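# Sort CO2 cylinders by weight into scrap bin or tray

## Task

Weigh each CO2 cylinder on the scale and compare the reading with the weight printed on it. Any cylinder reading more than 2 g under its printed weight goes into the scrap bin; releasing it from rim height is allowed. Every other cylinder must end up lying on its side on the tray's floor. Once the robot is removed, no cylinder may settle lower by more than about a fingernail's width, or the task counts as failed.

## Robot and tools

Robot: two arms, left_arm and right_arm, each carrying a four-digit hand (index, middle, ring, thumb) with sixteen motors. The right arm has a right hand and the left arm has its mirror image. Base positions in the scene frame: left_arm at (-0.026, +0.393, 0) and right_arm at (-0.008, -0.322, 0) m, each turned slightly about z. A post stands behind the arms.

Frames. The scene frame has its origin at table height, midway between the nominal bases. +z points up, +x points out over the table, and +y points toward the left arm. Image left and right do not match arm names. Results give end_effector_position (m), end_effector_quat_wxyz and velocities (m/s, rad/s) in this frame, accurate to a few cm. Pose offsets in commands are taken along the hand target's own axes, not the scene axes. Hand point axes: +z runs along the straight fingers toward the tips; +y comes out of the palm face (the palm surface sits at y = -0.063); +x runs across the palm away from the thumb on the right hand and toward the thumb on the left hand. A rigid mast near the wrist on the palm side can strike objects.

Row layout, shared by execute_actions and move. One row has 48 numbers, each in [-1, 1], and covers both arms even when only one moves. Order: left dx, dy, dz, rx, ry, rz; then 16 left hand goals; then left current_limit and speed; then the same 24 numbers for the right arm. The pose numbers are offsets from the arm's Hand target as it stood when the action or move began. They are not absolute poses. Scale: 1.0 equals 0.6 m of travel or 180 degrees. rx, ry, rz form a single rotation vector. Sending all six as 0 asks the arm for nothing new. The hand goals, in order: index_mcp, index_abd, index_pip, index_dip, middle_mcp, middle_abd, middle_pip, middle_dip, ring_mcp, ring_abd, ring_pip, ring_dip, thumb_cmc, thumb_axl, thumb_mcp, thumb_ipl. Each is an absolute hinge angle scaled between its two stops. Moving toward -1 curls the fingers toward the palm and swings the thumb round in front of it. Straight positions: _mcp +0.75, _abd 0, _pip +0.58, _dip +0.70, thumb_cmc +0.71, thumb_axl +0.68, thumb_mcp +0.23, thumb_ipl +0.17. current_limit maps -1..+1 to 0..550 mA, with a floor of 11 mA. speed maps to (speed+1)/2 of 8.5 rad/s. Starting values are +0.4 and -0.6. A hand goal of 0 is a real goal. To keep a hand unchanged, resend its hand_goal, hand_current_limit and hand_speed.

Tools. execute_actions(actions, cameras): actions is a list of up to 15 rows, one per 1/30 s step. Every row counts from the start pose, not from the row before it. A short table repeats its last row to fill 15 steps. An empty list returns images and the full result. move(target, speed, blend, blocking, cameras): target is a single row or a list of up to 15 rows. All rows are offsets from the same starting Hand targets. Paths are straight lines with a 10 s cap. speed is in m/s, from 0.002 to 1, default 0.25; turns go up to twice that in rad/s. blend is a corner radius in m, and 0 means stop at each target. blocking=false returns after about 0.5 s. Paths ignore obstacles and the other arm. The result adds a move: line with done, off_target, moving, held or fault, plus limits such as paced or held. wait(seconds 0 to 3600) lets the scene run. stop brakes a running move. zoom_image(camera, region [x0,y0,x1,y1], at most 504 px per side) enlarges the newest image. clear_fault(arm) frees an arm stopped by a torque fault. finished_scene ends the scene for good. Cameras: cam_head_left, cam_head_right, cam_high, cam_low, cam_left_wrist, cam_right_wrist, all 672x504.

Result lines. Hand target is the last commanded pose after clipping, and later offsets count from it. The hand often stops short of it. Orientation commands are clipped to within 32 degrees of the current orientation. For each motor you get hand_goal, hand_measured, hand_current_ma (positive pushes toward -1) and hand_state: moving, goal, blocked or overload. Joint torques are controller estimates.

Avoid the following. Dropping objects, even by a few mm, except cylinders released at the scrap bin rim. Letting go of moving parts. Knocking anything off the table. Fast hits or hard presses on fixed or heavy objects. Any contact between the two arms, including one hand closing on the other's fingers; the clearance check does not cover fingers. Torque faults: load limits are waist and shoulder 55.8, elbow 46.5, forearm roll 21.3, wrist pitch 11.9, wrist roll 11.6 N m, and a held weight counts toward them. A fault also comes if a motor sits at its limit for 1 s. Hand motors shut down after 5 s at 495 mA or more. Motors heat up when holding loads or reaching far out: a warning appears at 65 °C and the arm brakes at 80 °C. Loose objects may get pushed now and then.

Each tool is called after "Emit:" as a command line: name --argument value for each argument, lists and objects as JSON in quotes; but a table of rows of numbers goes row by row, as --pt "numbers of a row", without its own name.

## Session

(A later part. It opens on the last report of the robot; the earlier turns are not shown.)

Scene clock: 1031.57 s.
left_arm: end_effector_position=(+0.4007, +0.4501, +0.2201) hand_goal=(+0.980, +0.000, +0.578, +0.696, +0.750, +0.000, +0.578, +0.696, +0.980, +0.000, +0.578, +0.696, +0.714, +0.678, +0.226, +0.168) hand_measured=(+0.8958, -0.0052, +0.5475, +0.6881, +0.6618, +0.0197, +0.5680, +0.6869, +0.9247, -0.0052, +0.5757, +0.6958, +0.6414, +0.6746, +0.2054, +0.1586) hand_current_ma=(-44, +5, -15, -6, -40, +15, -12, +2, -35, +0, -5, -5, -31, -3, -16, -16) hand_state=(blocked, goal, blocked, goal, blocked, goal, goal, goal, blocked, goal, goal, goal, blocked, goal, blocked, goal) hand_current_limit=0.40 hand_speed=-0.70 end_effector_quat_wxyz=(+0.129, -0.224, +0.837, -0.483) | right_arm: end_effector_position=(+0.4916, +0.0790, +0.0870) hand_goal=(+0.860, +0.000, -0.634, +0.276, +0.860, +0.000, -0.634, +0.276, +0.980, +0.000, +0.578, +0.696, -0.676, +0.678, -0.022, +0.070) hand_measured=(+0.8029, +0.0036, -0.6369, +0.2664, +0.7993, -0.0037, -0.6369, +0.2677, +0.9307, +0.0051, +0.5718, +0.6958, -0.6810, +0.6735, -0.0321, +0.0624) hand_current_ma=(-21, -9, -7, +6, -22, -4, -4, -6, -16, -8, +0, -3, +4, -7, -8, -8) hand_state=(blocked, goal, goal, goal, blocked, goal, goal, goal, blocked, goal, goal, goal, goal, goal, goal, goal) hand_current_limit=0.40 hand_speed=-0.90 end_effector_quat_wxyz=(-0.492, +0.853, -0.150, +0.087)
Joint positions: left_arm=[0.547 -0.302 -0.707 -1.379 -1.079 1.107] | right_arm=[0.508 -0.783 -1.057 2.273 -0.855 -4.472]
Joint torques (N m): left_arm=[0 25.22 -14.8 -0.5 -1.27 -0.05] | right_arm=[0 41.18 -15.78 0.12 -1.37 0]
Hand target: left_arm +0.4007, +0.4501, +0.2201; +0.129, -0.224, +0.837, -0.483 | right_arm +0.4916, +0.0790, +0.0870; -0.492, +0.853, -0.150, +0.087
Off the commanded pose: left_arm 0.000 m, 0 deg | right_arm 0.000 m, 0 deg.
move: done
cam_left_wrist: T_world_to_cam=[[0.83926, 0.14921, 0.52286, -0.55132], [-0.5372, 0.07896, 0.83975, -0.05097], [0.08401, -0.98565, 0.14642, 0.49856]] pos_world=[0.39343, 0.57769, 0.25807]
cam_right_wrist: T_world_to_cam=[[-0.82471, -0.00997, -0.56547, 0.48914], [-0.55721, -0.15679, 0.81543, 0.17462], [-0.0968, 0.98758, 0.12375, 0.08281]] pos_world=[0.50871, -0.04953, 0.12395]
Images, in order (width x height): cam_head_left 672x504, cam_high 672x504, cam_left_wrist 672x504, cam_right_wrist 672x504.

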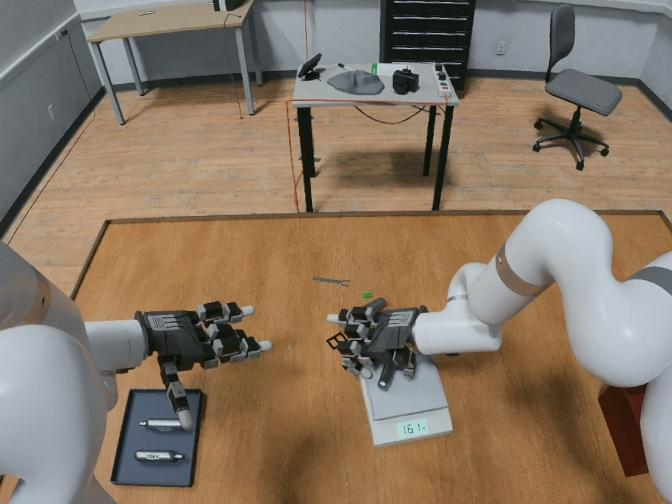

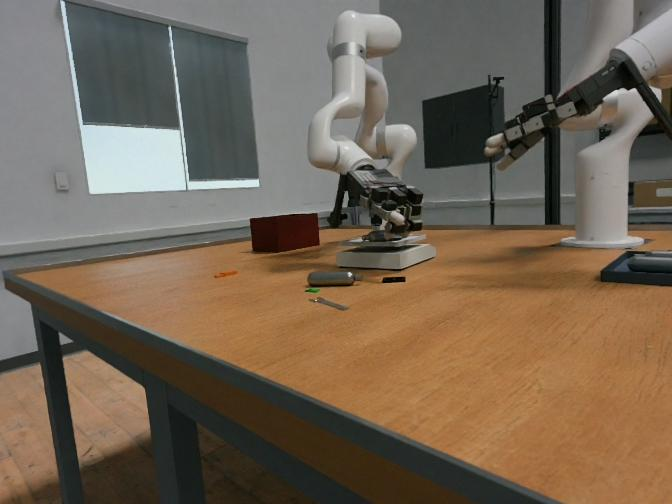

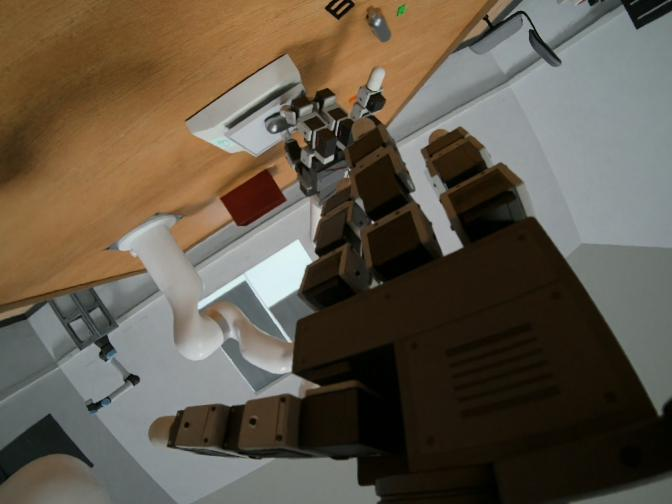

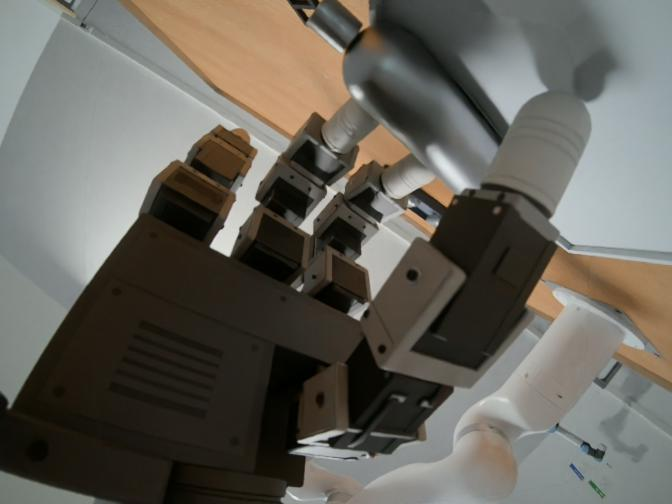

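Emit:
move --pt "0 0 0 0 0 0 0.98 0 0.577 0.696 0.75 0 0.577 0.696 0.98 0 0.577 0.696 0.714 0.678 0.226 0.168 0.4 -0.7 0.0067 0 0 0 0 0 0.86 0 -0.635 0.275 0.86 0 -0.635 0.275 0.98 0 0.577 0.696 -0.677 0.678 -0.022 0.07 0.4 -0.92" --pt "0 0 0 0 0 0 0.98 0 0.577 0.696 0.75 0 0.577 0.696 0.98 0 0.577 0.696 0.714 0.678 0.226 0.168 0.4 -0.7 0.0067 0 0 0 0 0 0.62 0 -0.635 0.275 0.62 0 -0.635 0.275 0.98 0 0.577 0.696 -0.677 0.678 -0.18 0.07 0.4 -0.92" --pt "0 0 0 0 0 0 0.98 0 0.577 0.696 0.75 0 0.577 0.696 0.98 0 0.577 0.696 0.714 0.678 0.226 0.168 0.4 -0.7 0.0067 0 0 0 0 0 0.52 0 -0.66 0.26 0.52 0 -0.66 0.26 0.98 0 0.577 0.696 -0.677 0.678 -0.35 0 0.4 -0.92" --speed 0.1 --cameras '["cam_head_left","cam_left_wrist","cam_right_wrist","cam_high"]'

Emit:
zoom_image --camera "cam_head_left" --region '[330, 310, 470, 450]'

Emit:
zoom_image --camera "cam_high" --region '[310, 160, 450, 280]'

Scene clock: 1047.60 s.
left_arm: end_effector_position=(+0.4007, +0.4501, +0.2201) hand_goal=(+0.980, +0.000, +0.578, +0.696, +0.750, +0.000, +0.578, +0.696, +0.980, +0.000, +0.578, +0.696, +0.714, +0.678, +0.226, +0.168) hand_measured=(+0.8958, -0.0052, +0.5487, +0.6881, +0.6606, +0.0197, +0.5680, +0.6869, +0.9247, -0.0066, +0.5770, +0.6971, +0.6401, +0.6746, +0.2054, +0.1586) hand_current_ma=(-40, +0, -10, -12, -40, +6, -10, +6, -34, +1, -4, -10, -32, -3, -13, -15) hand_state=(blocked, goal, blocked, goal, blocked, goal, goal, goal, blocked, goal, goal, goal, blocked, goal, blocked, goal) hand_current_limit=0.40 hand_speed=-0.70 end_effector_quat_wxyz=(+0.129, -0.224, +0.837, -0.483) | right_arm: end_effector_position=(+0.4954, +0.0777, +0.0870) hand_goal=(+0.520, +0.000, -0.660, +0.260, +0.520, +0.000, -0.660, +0.260, +0.980, +0.000, +0.578, +0.696, -0.676, +0.678, -0.350, +0.000) hand_measured=(+0.6039, +0.0051, -0.6356, +0.2677, +0.6027, -0.0023, -0.6369, +0.2664, +0.9307, +0.0036, +0.5718, +0.6958, -0.6798, +0.6735, -0.1647, +0.0662) hand_current_ma=(+39, -6, +14, +6, +45, -7, -2, -2, -22, -4, -3, -2, +3, -9, +81, +39) hand_state=(blocked, goal, blocked, goal, blocked, goal, blocked, goal, blocked, goal, goal, goal, goal, goal, moving, blocked) hand_current_limit=0.40 hand_speed=-0.92 end_effector_quat_wxyz=(-0.492, +0.853, -0.150, +0.087)
Joint positions: left_arm=[0.547 -0.302 -0.707 -1.379 -1.079 1.107] | right_arm=[0.502 -0.787 -1.065 2.264 -0.853 -4.467]
Joint torques (N m): left_arm=[0 25.22 -14.8 -0.5 -1.27 -0.05] | right_arm=[0 41.35 -15.84 0.12 -1.36 0]
Hand target: left_arm +0.4007, +0.4501, +0.2201; +0.129, -0.224, +0.837, -0.483 | right_arm +0.4954, +0.0777, +0.0870; -0.492, +0.853, -0.150, +0.087
Off the commanded pose: left_arm 0.000 m, 0 deg | right_arm 0.000 m, 0 deg.
move: done
cam_left_wrist: T_world_to_cam=[[0.83926, 0.14921, 0.52286, -0.55132], [-0.5372, 0.07896, 0.83975, -0.05097], [0.08401, -0.98565, 0.14642, 0.49856]] pos_world=[0.39343, 0.57769, 0.25807]
cam_right_wrist: T_world_to_cam=[[-0.82471, -0.00997, -0.56547, 0.49226], [-0.55721, -0.15679, 0.81543, 0.17652], [-0.0968, 0.98758, 0.12375, 0.08456]] pos_world=[0.51251, -0.05093, 0.12395]
Images, in order (width x height): cam_head_left 672x504, cam_high 672x504, cam_left_wrist 672x504, cam_right_wrist 672x504.

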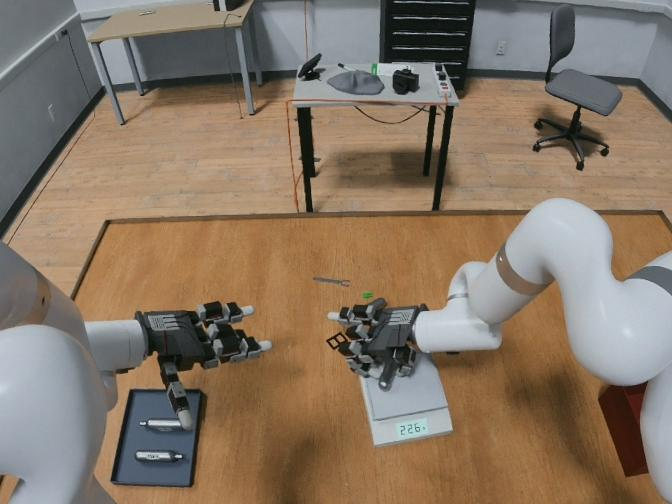

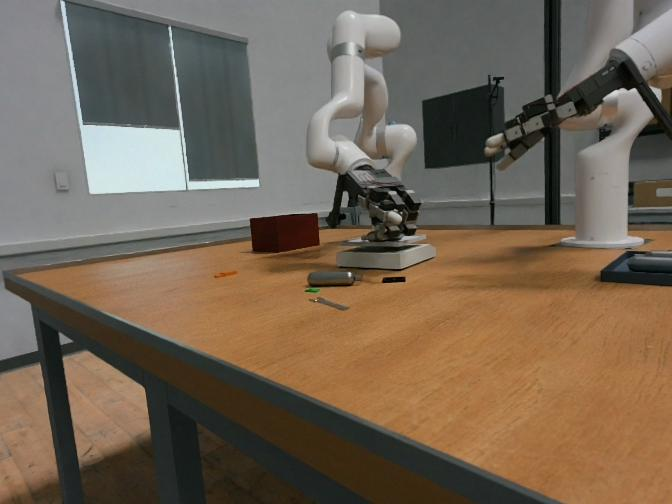

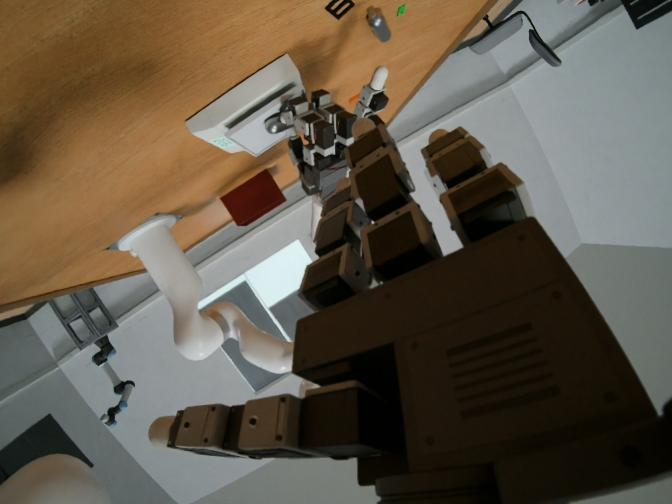

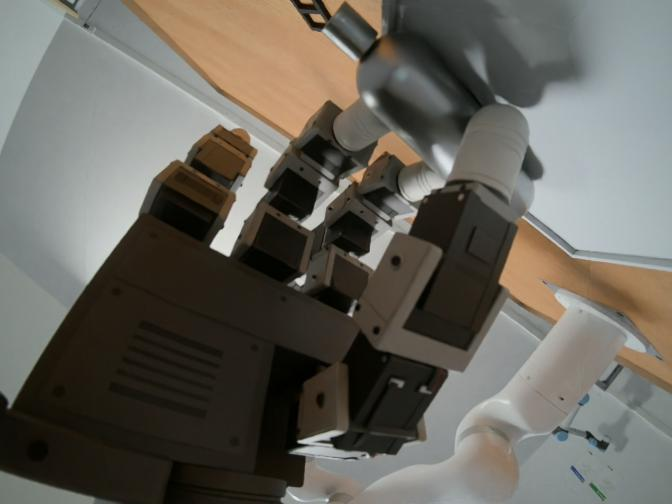

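Scaled by 3.600.

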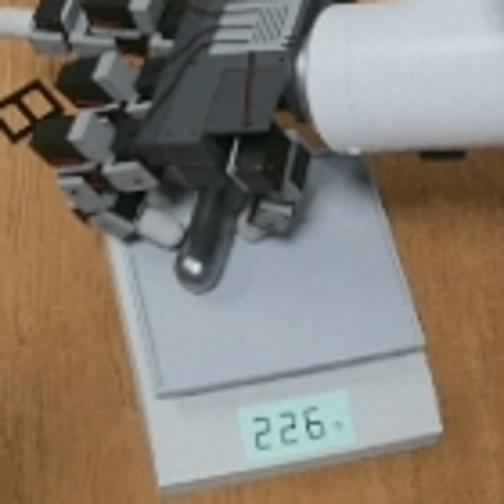

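Scaled by 3.600.

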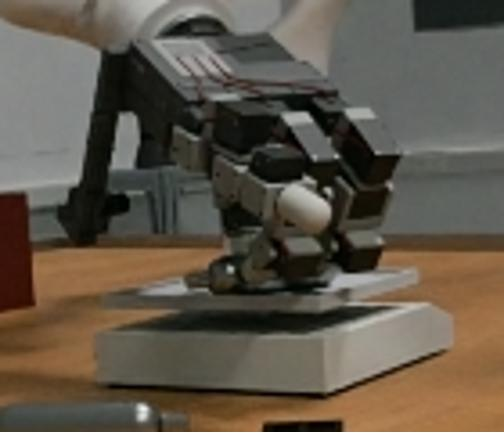

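Emit:
move --target '[0,0,0,0,0,0,0.98,0,0.577,0.696,0.75,0,0.577,0.696,0.98,0,0.577,0.696,0.714,0.678,0.226,0.168,0.4,-0.7,0,0,0,0,0,0,0.36,0,-0.73,0.24,0.36,0,-0.73,0.24,0.98,0,0.577,0.696,-0.677,0.678,-0.64,-0.17,0.4,-0.92]' --speed 0.1

Emit:
move --target '[0,0,0,0,0,0,0.98,0,0.577,0.696,0.75,0,0.577,0.696,0.98,0,0.577,0.696,0.714,0.678,0.226,0.168,0.4,-0.7,0,-0.1443,-0.0833,0,0,0,0.36,0,-0.73,0.24,0.36,0,-0.73,0.24,0.98,0,0.577,0.696,-0.677,0.678,-0.64,-0.17,0.4,-0.92]' --speed 0.1 --cameras '["cam_head_left","cam_high","cam_low","cam_left_wrist","cam_head_right"]'

Emit:
zoom_image --camera "cam_high" --region '[290, 130, 450, 270]'

Emit:
zoom_image --camera "cam_low" --region '[20, 80, 440, 260]'

Emit:
zoom_image --camera "cam_head_right" --region '[330, 300, 672, 504]'

Scene clock: 1055.03 s.
left_arm: end_effector_position=(+0.4007, +0.4501, +0.2201) hand_goal=(+0.980, +0.000, +0.578, +0.696, +0.750, +0.000, +0.578, +0.696, +0.980, +0.000, +0.578, +0.696, +0.714, +0.678, +0.226, +0.168) hand_measured=(+0.8946, -0.0037, +0.5475, +0.6881, +0.6606, +0.0183, +0.5667, +0.6869, +0.9247, -0.0066, +0.5770, +0.6958, +0.6401, +0.6746, +0.2054, +0.1586) hand_current_ma=(-49, +11, -17, -6, -40, +11, -8, +1, -40, +5, -5, -5, -31, -3, -21, -20) hand_state=(blocked, goal, blocked, goal, blocked, goal, goal, goal, blocked, goal, goal, goal, blocked, goal, blocked, goal) hand_current_limit=0.40 hand_speed=-0.70 end_effector_quat_wxyz=(+0.129, -0.224, +0.837, -0.483) | right_arm: end_effector_position=(+0.4954, +0.0777, +0.0870) hand_goal=(+0.360, +0.000, -0.730, +0.240, +0.360, +0.000, -0.730, +0.240, +0.980, +0.000, +0.578, +0.696, -0.676, +0.678, -0.640, -0.170) hand_measured=(+0.5955, +0.0051, -0.6356, +0.2652, +0.5943, -0.0023, -0.6356, +0.2626, +0.9307, +0.0051, +0.5718, +0.6958, -0.6798, +0.6735, -0.1618, +0.0671) hand_current_ma=(+137, -3, +46, +7, +136, -5, +42, +0, -19, -11, -6, -8, +3, -14, +282, +144) hand_state=(moving, goal, blocked, blocked, moving, goal, blocked, blocked, blocked, goal, goal, goal, goal, goal, moving, moving) hand_current_limit=0.40 hand_speed=-0.92 end_effector_quat_wxyz=(-0.492, +0.853, -0.150, +0.087)
Joint positions: left_arm=[0.547 -0.302 -0.707 -1.379 -1.079 1.107] | right_arm=[0.502 -0.787 -1.065 2.264 -0.853 -4.467]
Joint torques (N m): left_arm=[0 25.22 -14.8 -0.5 -1.27 -0.05] | right_arm=[0 41.35 -15.84 0.12 -1.36 0]
Hand target: left_arm +0.4007, +0.4501, +0.2201; +0.129, -0.224, +0.837, -0.483 | right_arm +0.4954, +0.0777, +0.0870; -0.492, +0.853, -0.150, +0.087
Off the commanded pose: left_arm 0.000 m, 0 deg | right_arm 0.000 m, 0 deg.
move: done

Scene clock: 1056.40 s.
left_arm: end_effector_position=(+0.4007, +0.4501, +0.2201) hand_goal=(+0.980, +0.000, +0.578, +0.696, +0.750, +0.000, +0.578, +0.696, +0.980, +0.000, +0.578, +0.696, +0.714, +0.678, +0.226, +0.168) hand_measured=(+0.8958, -0.0052, +0.5475, +0.6869, +0.6606, +0.0197, +0.5680, +0.6869, +0.9247, -0.0066, +0.5757, +0.6958, +0.6414, +0.6746, +0.2054, +0.1586) hand_current_ma=(-43, +7, -14, -10, -38, +8, -13, +8, -35, -4, -12, -13, -31, -6, -12, -15) hand_state=(blocked, goal, blocked, goal, blocked, goal, goal, goal, blocked, goal, goal, goal, blocked, goal, blocked, goal) hand_current_limit=0.40 hand_speed=-0.70 end_effector_quat_wxyz=(+0.129, -0.224, +0.837, -0.483) | right_arm: end_effector_position=(+0.4952, +0.0777, +0.1869) hand_goal=(+0.360, +0.000, -0.730, +0.240, +0.360, +0.000, -0.730, +0.240, +0.980, +0.000, +0.578, +0.696, -0.676, +0.678, -0.640, -0.170) hand_measured=(+0.5919, +0.0036, -0.6305, +0.2728, +0.5858, -0.0052, -0.6356, +0.2639, +0.9307, +0.0051, +0.5718, +0.6958, -0.6747, +0.6735, -0.1608, +0.0671) hand_current_ma=(+166, -3, +43, +21, +161, -9, +38, -6, -13, -10, -13, -12, -5, -17, +375, +237) hand_state=(blocked, goal, blocked, blocked, blocked, goal, blocked, blocked, blocked, goal, goal, goal, goal, goal, blocked, blocked) hand_current_limit=0.40 hand_speed=-0.92 end_effector_quat_wxyz=(-0.492, +0.853, -0.150, +0.087)
Joint positions: left_arm=[0.547 -0.302 -0.707 -1.379 -1.079 1.107] | right_arm=[0.502 -0.588 -1.04 2.128 -0.751 -4.27]
Joint torques (N m): left_arm=[0 25.22 -14.8 -0.5 -1.27 -0.05] | right_arm=[0 38.28 -18.32 0.22 -1.27 0]
Hand target: left_arm +0.4007, +0.4501, +0.2201; +0.129, -0.224, +0.837, -0.483 | right_arm +0.4954, +0.0777, +0.1870; -0.492, +0.853, -0.150, +0.087
Off the commanded pose: left_arm 0.000 m, 0 deg | right_arm 0.000 m, 0 deg.
move: done
cam_left_wrist: T_world_to_cam=[[0.83926, 0.14921, 0.52286, -0.55132], [-0.5372, 0.07896, 0.83975, -0.05097], [0.08401, -0.98565, 0.14642, 0.49856]] pos_world=[0.39343, 0.57769, 0.25807]
Images, in order (width x height): cam_head_left 672x504, cam_head_right 672x504, cam_high 672x504, cam_low 672x504, cam_left_wrist 672x504.

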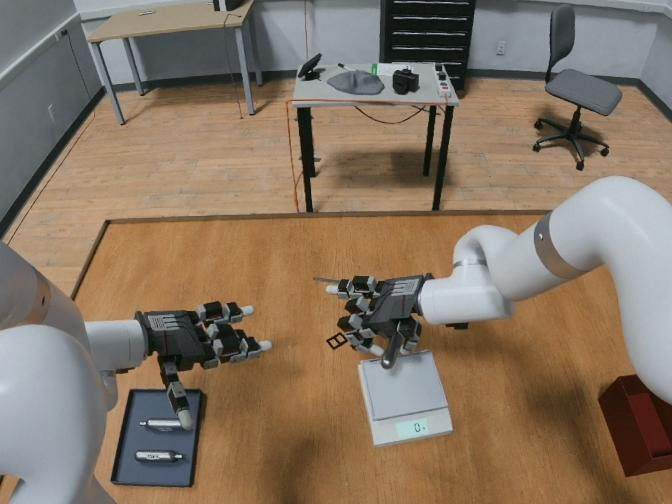

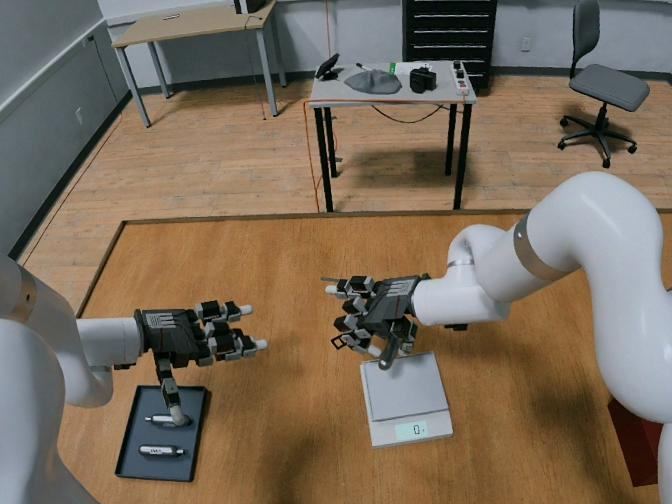

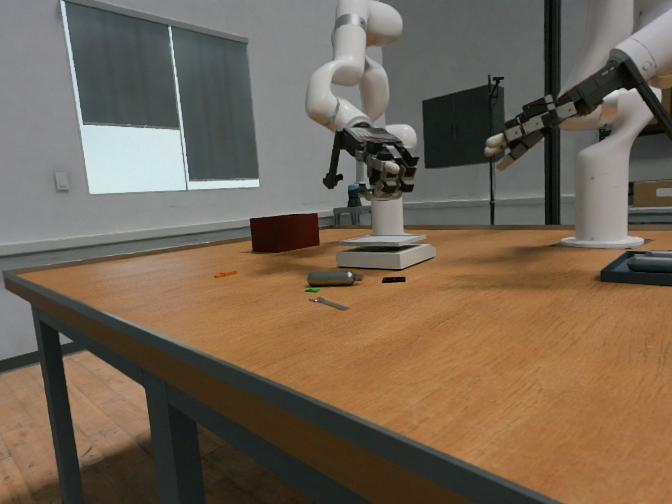

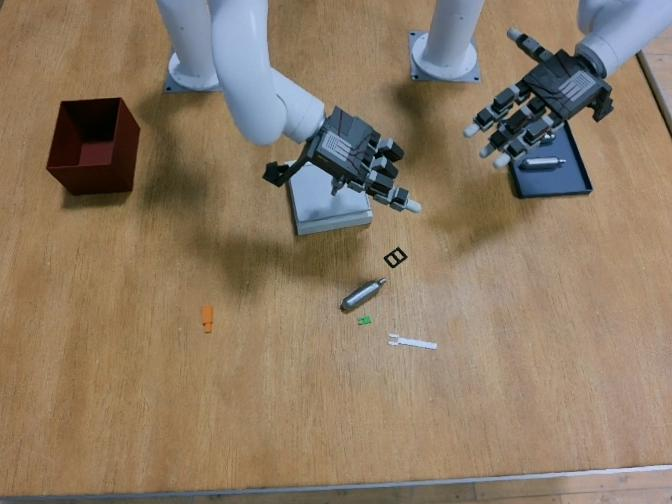

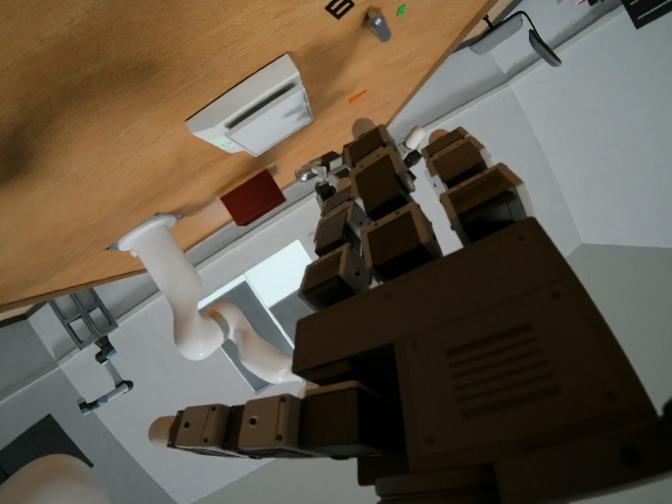

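Scaled by 3.150.

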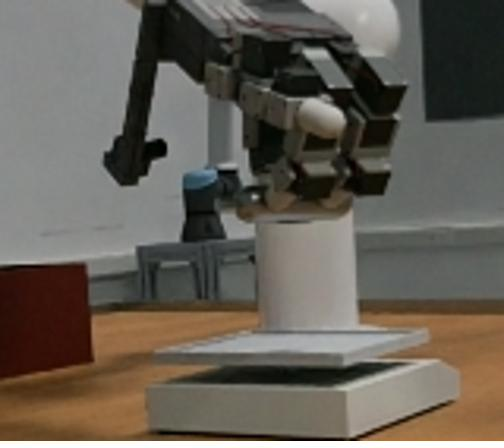

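Scaled by 1.200.

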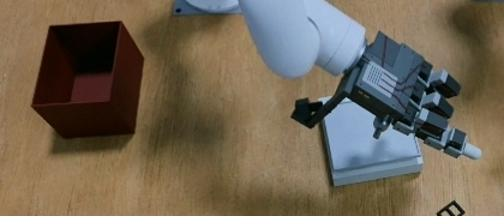

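Scaled by 1.474.

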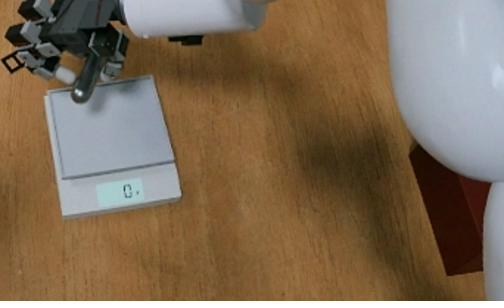

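Emit:
zoom_image --camera "cam_low" --region '[30, 80, 160, 210]'

Emit:
zoom_image --camera "cam_head_left" --region '[560, 350, 672, 504]'

Emit:
zoom_image --camera "cam_high" --region '[230, 190, 340, 270]'

Scaled by 3.877.

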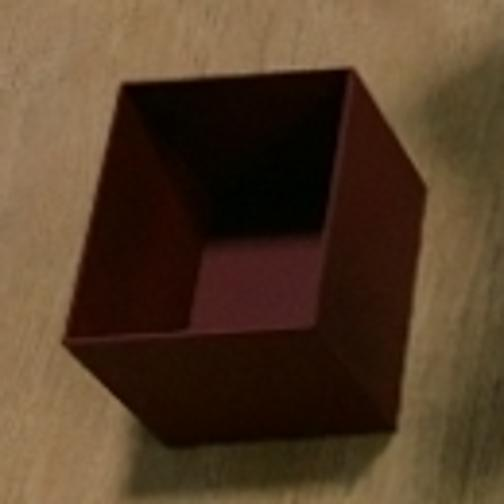

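Scaled by 3.273.

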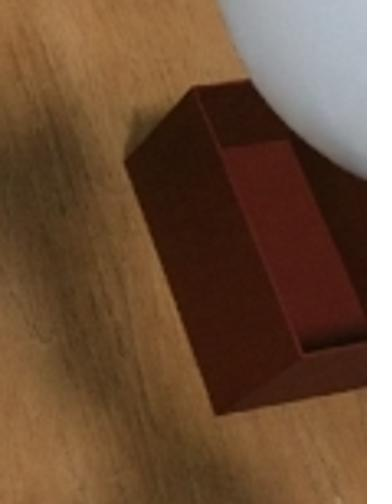

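Scaled by 4.582.

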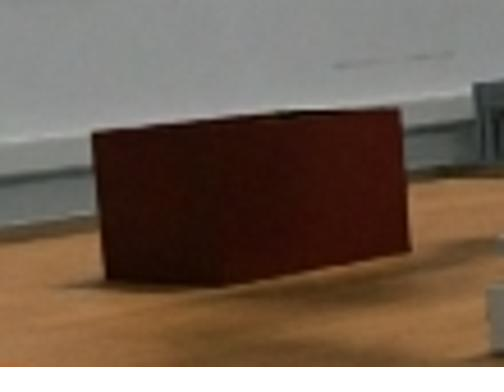

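Emit:
move --pt "0 0 0 0 0 0 0.98 0 0.577 0.696 0.75 0 0.577 0.696 0.98 0 0.577 0.696 0.714 0.678 0.226 0.168 0.4 -0.7 0.0938 0.0588 -0.3785 0 0.1924 0.1111 0.36 0 -0.73 0.24 0.36 0 -0.73 0.24 0.98 0 0.577 0.696 -0.677 0.678 -0.64 -0.17 0.4 -0.92" --pt "0 0 0 0 0 0 0.98 0 0.577 0.696 0.75 0 0.577 0.696 0.98 0 0.577 0.696 0.714 0.678 0.226 0.168 0.4 -0.7 0.1465 0.2532 -0.7153 0 0.4811 0.2778 0.36 0 -0.73 0.24 0.36 0 -0.73 0.24 0.98 0 0.577 0.696 -0.677 0.678 -0.64 -0.17 0.4 -0.92" --speed 0.22 --blend '[0.05,0]' --cameras '["cam_head_left","cam_high","cam_low","cam_head_right"]'

Scene clock: 1103.30 s.
left_arm: end_effector_position=(+0.4007, +0.4501, +0.2201) hand_goal=(+0.980, +0.000, +0.578, +0.696, +0.750, +0.000, +0.578, +0.696, +0.980, +0.000, +0.578, +0.696, +0.714, +0.678, +0.226, +0.168) hand_measured=(+0.8946, -0.0037, +0.5475, +0.6881, +0.6606, +0.0197, +0.5667, +0.6869, +0.9247, -0.0066, +0.5757, +0.6958, +0.6401, +0.6735, +0.2054, +0.1586) hand_current_ma=(-45, -1, -20, +0, -39, +5, -7, -1, -27, +6, -15, -13, -27, -2, -15, -16) hand_state=(blocked, goal, blocked, goal, blocked, goal, goal, goal, blocked, goal, goal, goal, blocked, goal, blocked, goal) hand_current_limit=0.40 hand_speed=-0.70 end_effector_quat_wxyz=(+0.129, -0.224, +0.837, -0.483) | right_arm: end_effector_position=(+0.4250, -0.3730, +0.2701) hand_goal=(+0.360, +0.000, -0.730, +0.240, +0.360, +0.000, -0.730, +0.240, +0.980, +0.000, +0.578, +0.696, -0.676, +0.678, -0.640, -0.170) hand_measured=(+0.5907, -0.0008, -0.6292, +0.2728, +0.5858, -0.0052, -0.6343, +0.2639, +0.9307, +0.0007, +0.5718, +0.6958, -0.6747, +0.6725, -0.1608, +0.0671) hand_current_ma=(+171, -6, +51, +21, +158, -3, +46, +1, -28, -7, -3, -2, +4, -7, +374, +234) hand_state=(blocked, goal, blocked, blocked, blocked, goal, blocked, blocked, blocked, goal, goal, goal, goal, goal, blocked, blocked) hand_current_limit=0.40 hand_speed=-0.92 end_effector_quat_wxyz=(+0.250, -0.433, +0.750, -0.433)
Joint positions: left_arm=[0.547 -0.302 -0.707 -1.379 -1.079 1.107] | right_arm=[0.023 0.118 -0.395 3.97 -0.641 -5.143]
Joint torques (N m): left_arm=[0 25.22 -14.8 -0.5 -1.27 -0.05] | right_arm=[0 13.75 -18.13 -0.61 -1.27 -1.71]
Hand target: left_arm +0.4007, +0.4501, +0.2201; +0.129, -0.224, +0.837, -0.483 | right_arm +0.4250, -0.3730, +0.2701; +0.250, -0.433, +0.750, -0.433
Off the commanded pose: left_arm 0.000 m, 0 deg | right_arm 0.000 m, 0 deg.
move: done
Images, in order (width x height): cam_head_left 672x504, cam_head_right 672x504, cam_high 672x504, cam_low 672x504.

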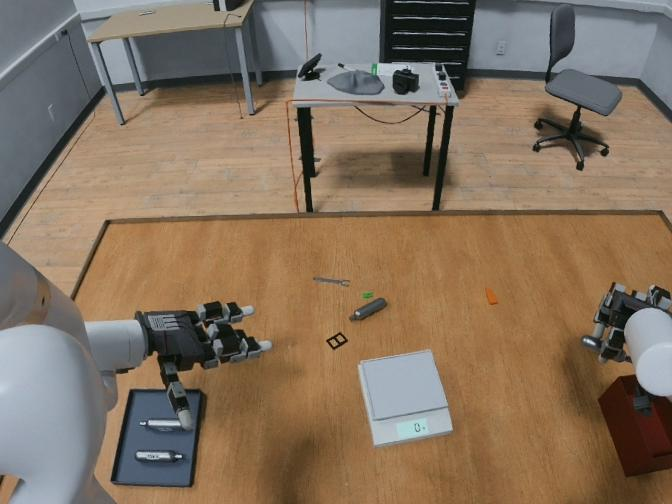

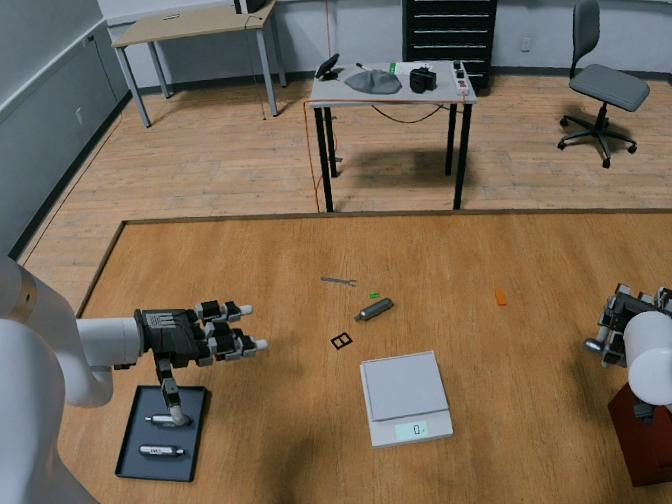

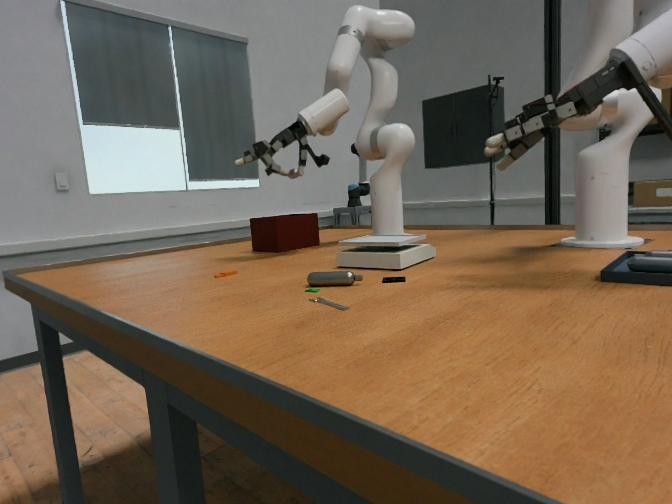

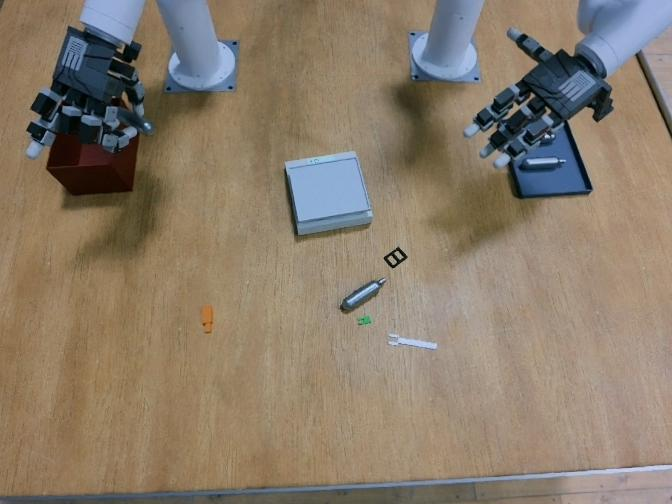

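Emit:
move --target '[0,0,0,0,0,0,0.98,0,0.577,0.696,0.75,0,0.577,0.696,0.98,0,0.577,0.696,0.714,0.678,0.226,0.168,0.4,-0.7,0.3717,0.0343,0.0077,0,0.2887,0.1667,0.36,0,-0.73,0.24,0.36,0,-0.73,0.24,0.98,0,0.577,0.696,-0.677,0.678,-0.64,-0.17,0.4,-0.92]' --speed 0.2 --cameras '["cam_head_left","cam_high","cam_low","cam_head_right","cam_left_wrist"]'

Emit:
zoom_image --camera "cam_low" --region '[0, 40, 200, 220]'

Emit:
zoom_image --camera "cam_high" --region '[200, 110, 400, 270]'

Emit:
zoom_image --camera "cam_head_left" --region '[540, 270, 672, 504]'

Scene clock: 1113.43 s.
left_arm: end_effector_position=(+0.4007, +0.4501, +0.2201) hand_goal=(+0.980, +0.000, +0.578, +0.696, +0.750, +0.000, +0.578, +0.696, +0.980, +0.000, +0.578, +0.696, +0.714, +0.678, +0.226, +0.168) hand_measured=(+0.8958, -0.0052, +0.5487, +0.6894, +0.6606, +0.0197, +0.5667, +0.6869, +0.9247, -0.0066, +0.5770, +0.6971, +0.6414, +0.6735, +0.2054, +0.1586) hand_current_ma=(-42, +7, -20, -9, -37, +7, -5, +1, -29, +6, -10, -8, -21, -8, -16, -12) hand_state=(blocked, goal, blocked, goal, blocked, goal, goal, goal, blocked, goal, goal, goal, blocked, goal, blocked, goal) hand_current_limit=0.40 hand_speed=-0.70 end_effector_quat_wxyz=(+0.129, -0.224, +0.837, -0.483) | right_arm: end_effector_position=(+0.3082, -0.5631, +0.2500) hand_goal=(+0.360, +0.000, -0.730, +0.240, +0.360, +0.000, -0.730, +0.240, +0.980, +0.000, +0.578, +0.696, -0.676, +0.678, -0.640, -0.170) hand_measured=(+0.5919, -0.0008, -0.6292, +0.2741, +0.5858, -0.0037, -0.6356, +0.2639, +0.9307, +0.0007, +0.5718, +0.6958, -0.6747, +0.6735, -0.1608, +0.0671) hand_current_ma=(+168, -11, +48, +24, +163, +0, +42, +8, -18, -3, +0, -6, +1, -13, +378, +233) hand_state=(blocked, goal, blocked, blocked, blocked, goal, blocked, blocked, blocked, goal, goal, goal, goal, goal, blocked, blocked) hand_current_limit=0.40 hand_speed=-0.92 end_effector_quat_wxyz=(+0.000, +0.000, +0.866, -0.500)
Joint positions: left_arm=[0.547 -0.302 -0.707 -1.379 -1.079 1.107] | right_arm=[-0.295 0.027 -0.418 4.685 -0.971 -5.231]
Joint torques (N m): left_arm=[0 25.22 -14.8 -0.5 -1.27 -0.05] | right_arm=[0 15.22 -16.3 -0.58 -1.21 0]
Hand target: left_arm +0.4007, +0.4501, +0.2201; +0.129, -0.224, +0.837, -0.483 | right_arm +0.3082, -0.5631, +0.2500; +0.000, +0.000, +0.866, -0.500
Off the commanded pose: left_arm 0.000 m, 0 deg | right_arm 0.000 m, 0 deg.
move: done
cam_left_wrist: T_world_to_cam=[[0.83926, 0.14921, 0.52286, -0.55132], [-0.5372, 0.07896, 0.83975, -0.05097], [0.08401, -0.98565, 0.14642, 0.49856]] pos_world=[0.39343, 0.57769, 0.25807]
Images, in order (width x height): cam_head_left 672x504, cam_head_right 672x504, cam_high 672x504, cam_low 672x504, cam_left_wrist 672x504.

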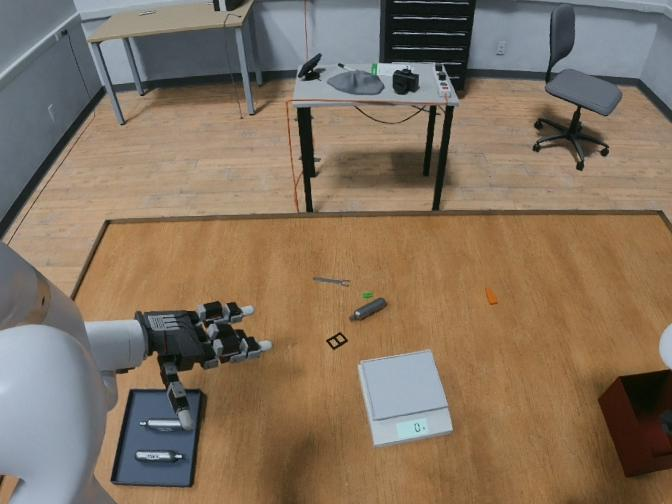

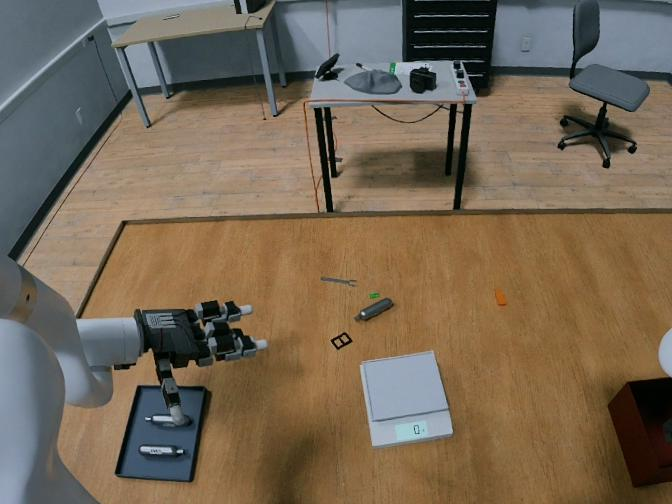

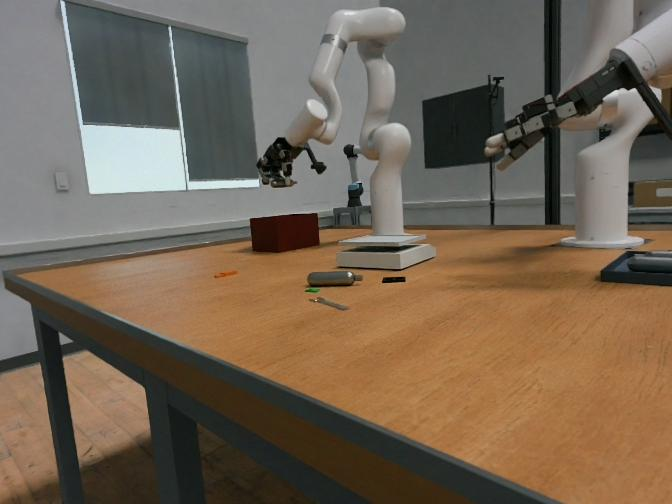

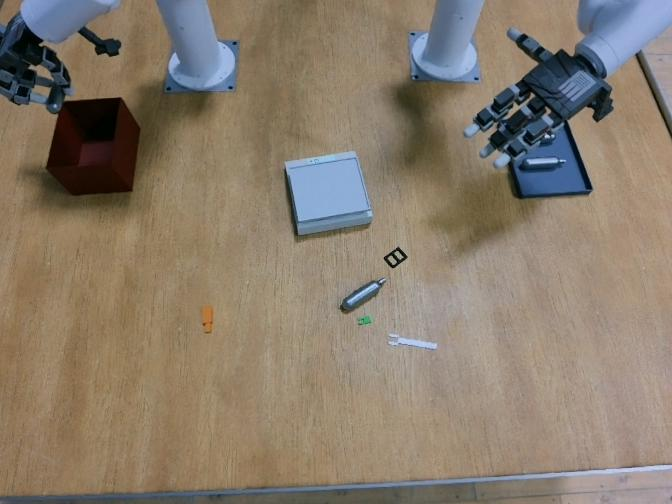

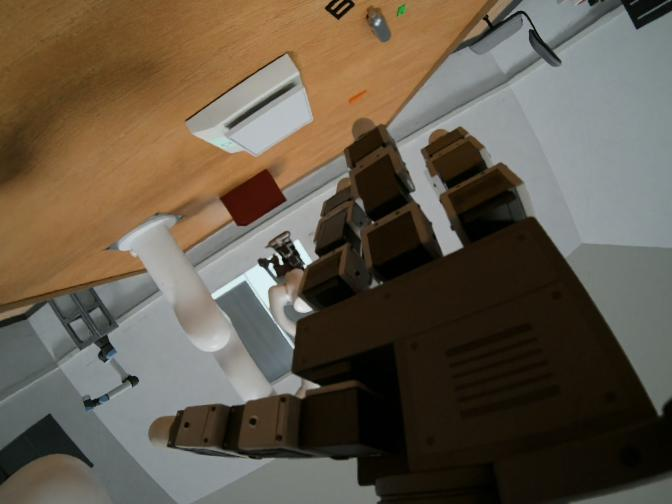

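Scaled by 2.520.

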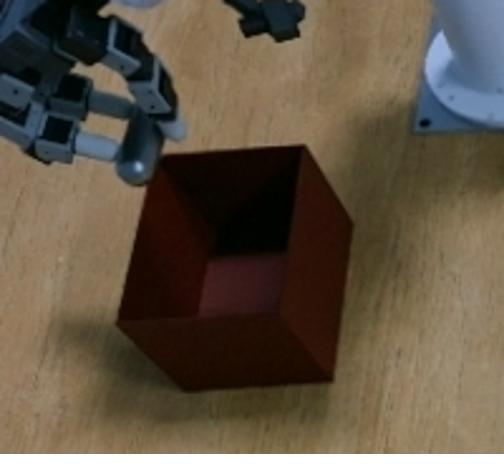

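Scaled by 2.520.

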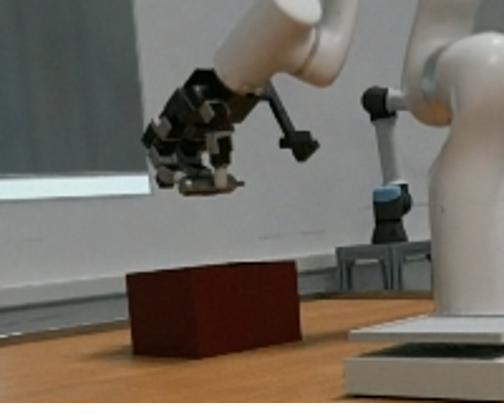

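Scaled by 2.154.

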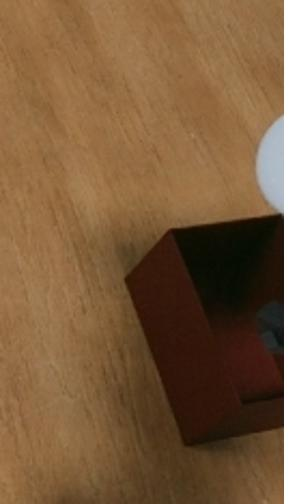

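Emit:
move --target '[0,0,0,0,0,0,0.98,0,0.577,0.696,0.75,0,0.577,0.696,0.98,0,0.577,0.696,0.714,0.678,0.226,0.168,0.4,-0.7,-0.0167,0.1832,0.0827,0,0,0,0.36,0,-0.73,0.24,0.36,0,-0.73,0.24,0.98,0,0.577,0.696,-0.677,0.678,-0.64,-0.17,0.4,-0.92]' --speed 0.12 --cameras '["cam_head_left","cam_high","cam_low","cam_head_right"]'

Emit:
zoom_image --camera "cam_low" --region '[0, 40, 200, 220]'

Emit:
zoom_image --camera "cam_high" --region '[200, 110, 400, 270]'

Emit:
zoom_image --camera "cam_head_right" --region '[540, 270, 672, 504]'

Scene clock: 1128.20 s.
left_arm: end_effector_position=(+0.4007, +0.4501, +0.2201) hand_goal=(+0.980, +0.000, +0.578, +0.696, +0.750, +0.000, +0.578, +0.696, +0.980, +0.000, +0.578, +0.696, +0.714, +0.678, +0.226, +0.168) hand_measured=(+0.8958, -0.0037, +0.5487, +0.6881, +0.6606, +0.0197, +0.5680, +0.6869, +0.9247, -0.0066, +0.5757, +0.6958, +0.6414, +0.6746, +0.2054, +0.1576) hand_current_ma=(-44, +6, -21, -8, -38, +3, -8, +6, -30, +1, -9, -9, -28, -7, -10, -15) hand_state=(blocked, goal, blocked, goal, blocked, goal, goal, goal, blocked, goal, goal, goal, blocked, goal, blocked, goal) hand_current_limit=0.40 hand_speed=-0.70 end_effector_quat_wxyz=(+0.129, -0.224, +0.837, -0.483) | right_arm: end_effector_position=(+0.3182, -0.5511, +0.1300) hand_goal=(+0.360, +0.000, -0.730, +0.240, +0.360, +0.000, -0.730, +0.240, +0.980, +0.000, +0.578, +0.696, -0.676, +0.678, -0.640, -0.170) hand_measured=(+0.5919, -0.0008, -0.6292, +0.2741, +0.5858, -0.0052, -0.6356, +0.2639, +0.9307, +0.0007, +0.5718, +0.6958, -0.6735, +0.6735, -0.1608, +0.0671) hand_current_ma=(+174, -4, +50, +20, +152, -6, +37, +3, -18, -4, -1, -1, +5, -11, +370, +239) hand_state=(blocked, goal, blocked, blocked, blocked, goal, blocked, blocked, blocked, goal, goal, goal, goal, goal, blocked, blocked) hand_current_limit=0.40 hand_speed=-0.92 end_effector_quat_wxyz=(+0.000, +0.000, +0.866, -0.500)
Joint positions: left_arm=[0.547 -0.302 -0.707 -1.379 -1.079 1.107] | right_arm=[-0.249 -0.359 -0.424 4.487 -1.032 -4.785]
Joint torques (N m): left_arm=[0 25.22 -14.8 -0.5 -1.27 -0.05] | right_arm=[0 22.8 -10.21 -0.1 -1.39 0]
Hand target: left_arm +0.4007, +0.4501, +0.2201; +0.129, -0.224, +0.837, -0.483 | right_arm +0.3182, -0.5511, +0.1300; +0.000, +0.000, +0.866, -0.500
Off the commanded pose: left_arm 0.000 m, 0 deg | right_arm 0.000 m, 0 deg.
move: done
Images, in order (width x height): cam_head_left 672x504, cam_head_right 672x504, cam_high 672x504, cam_low 672x504.

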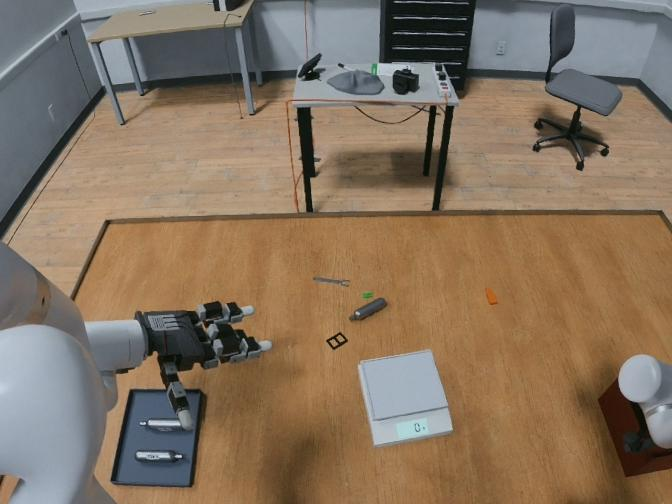

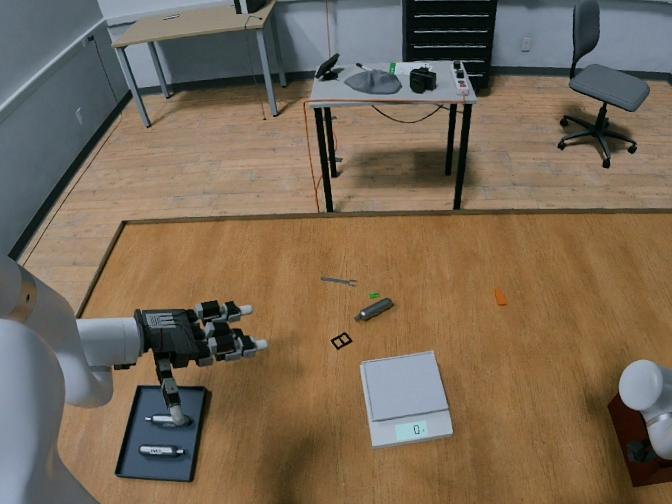

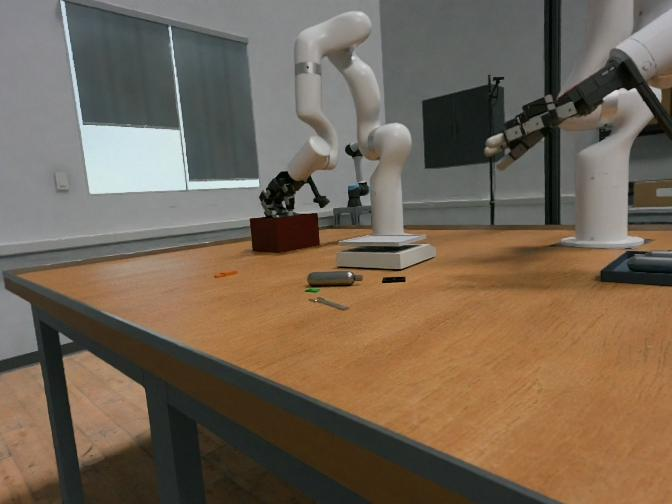

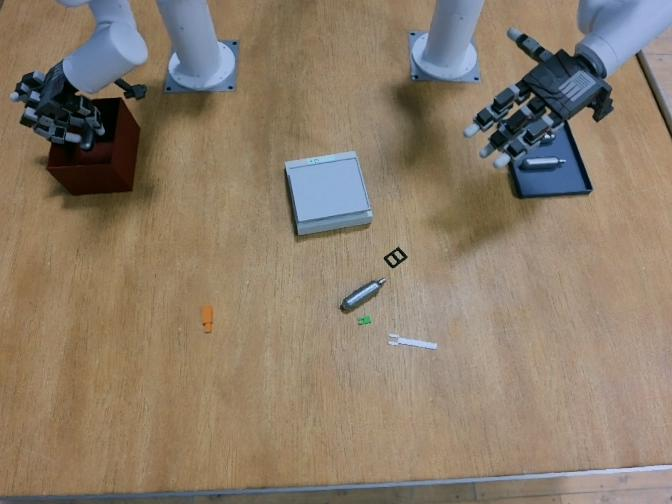

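Scaled by 2.520.

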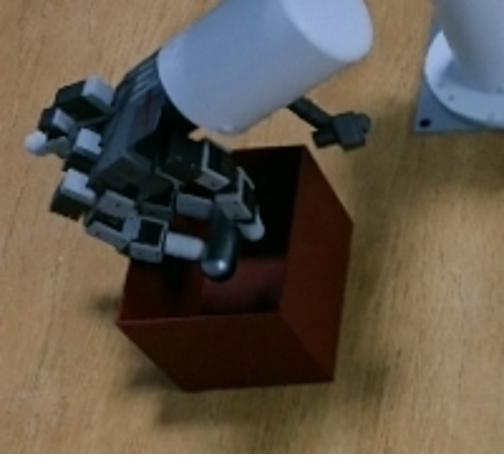

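Scaled by 2.520.

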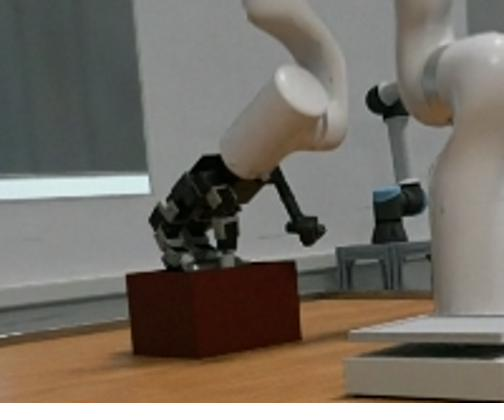

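Scaled by 2.154.

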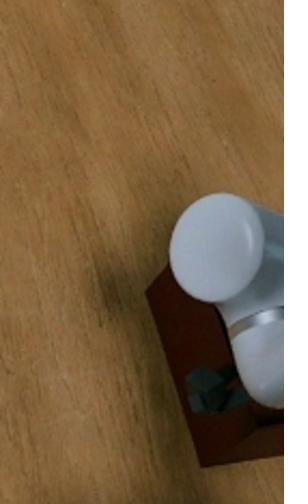

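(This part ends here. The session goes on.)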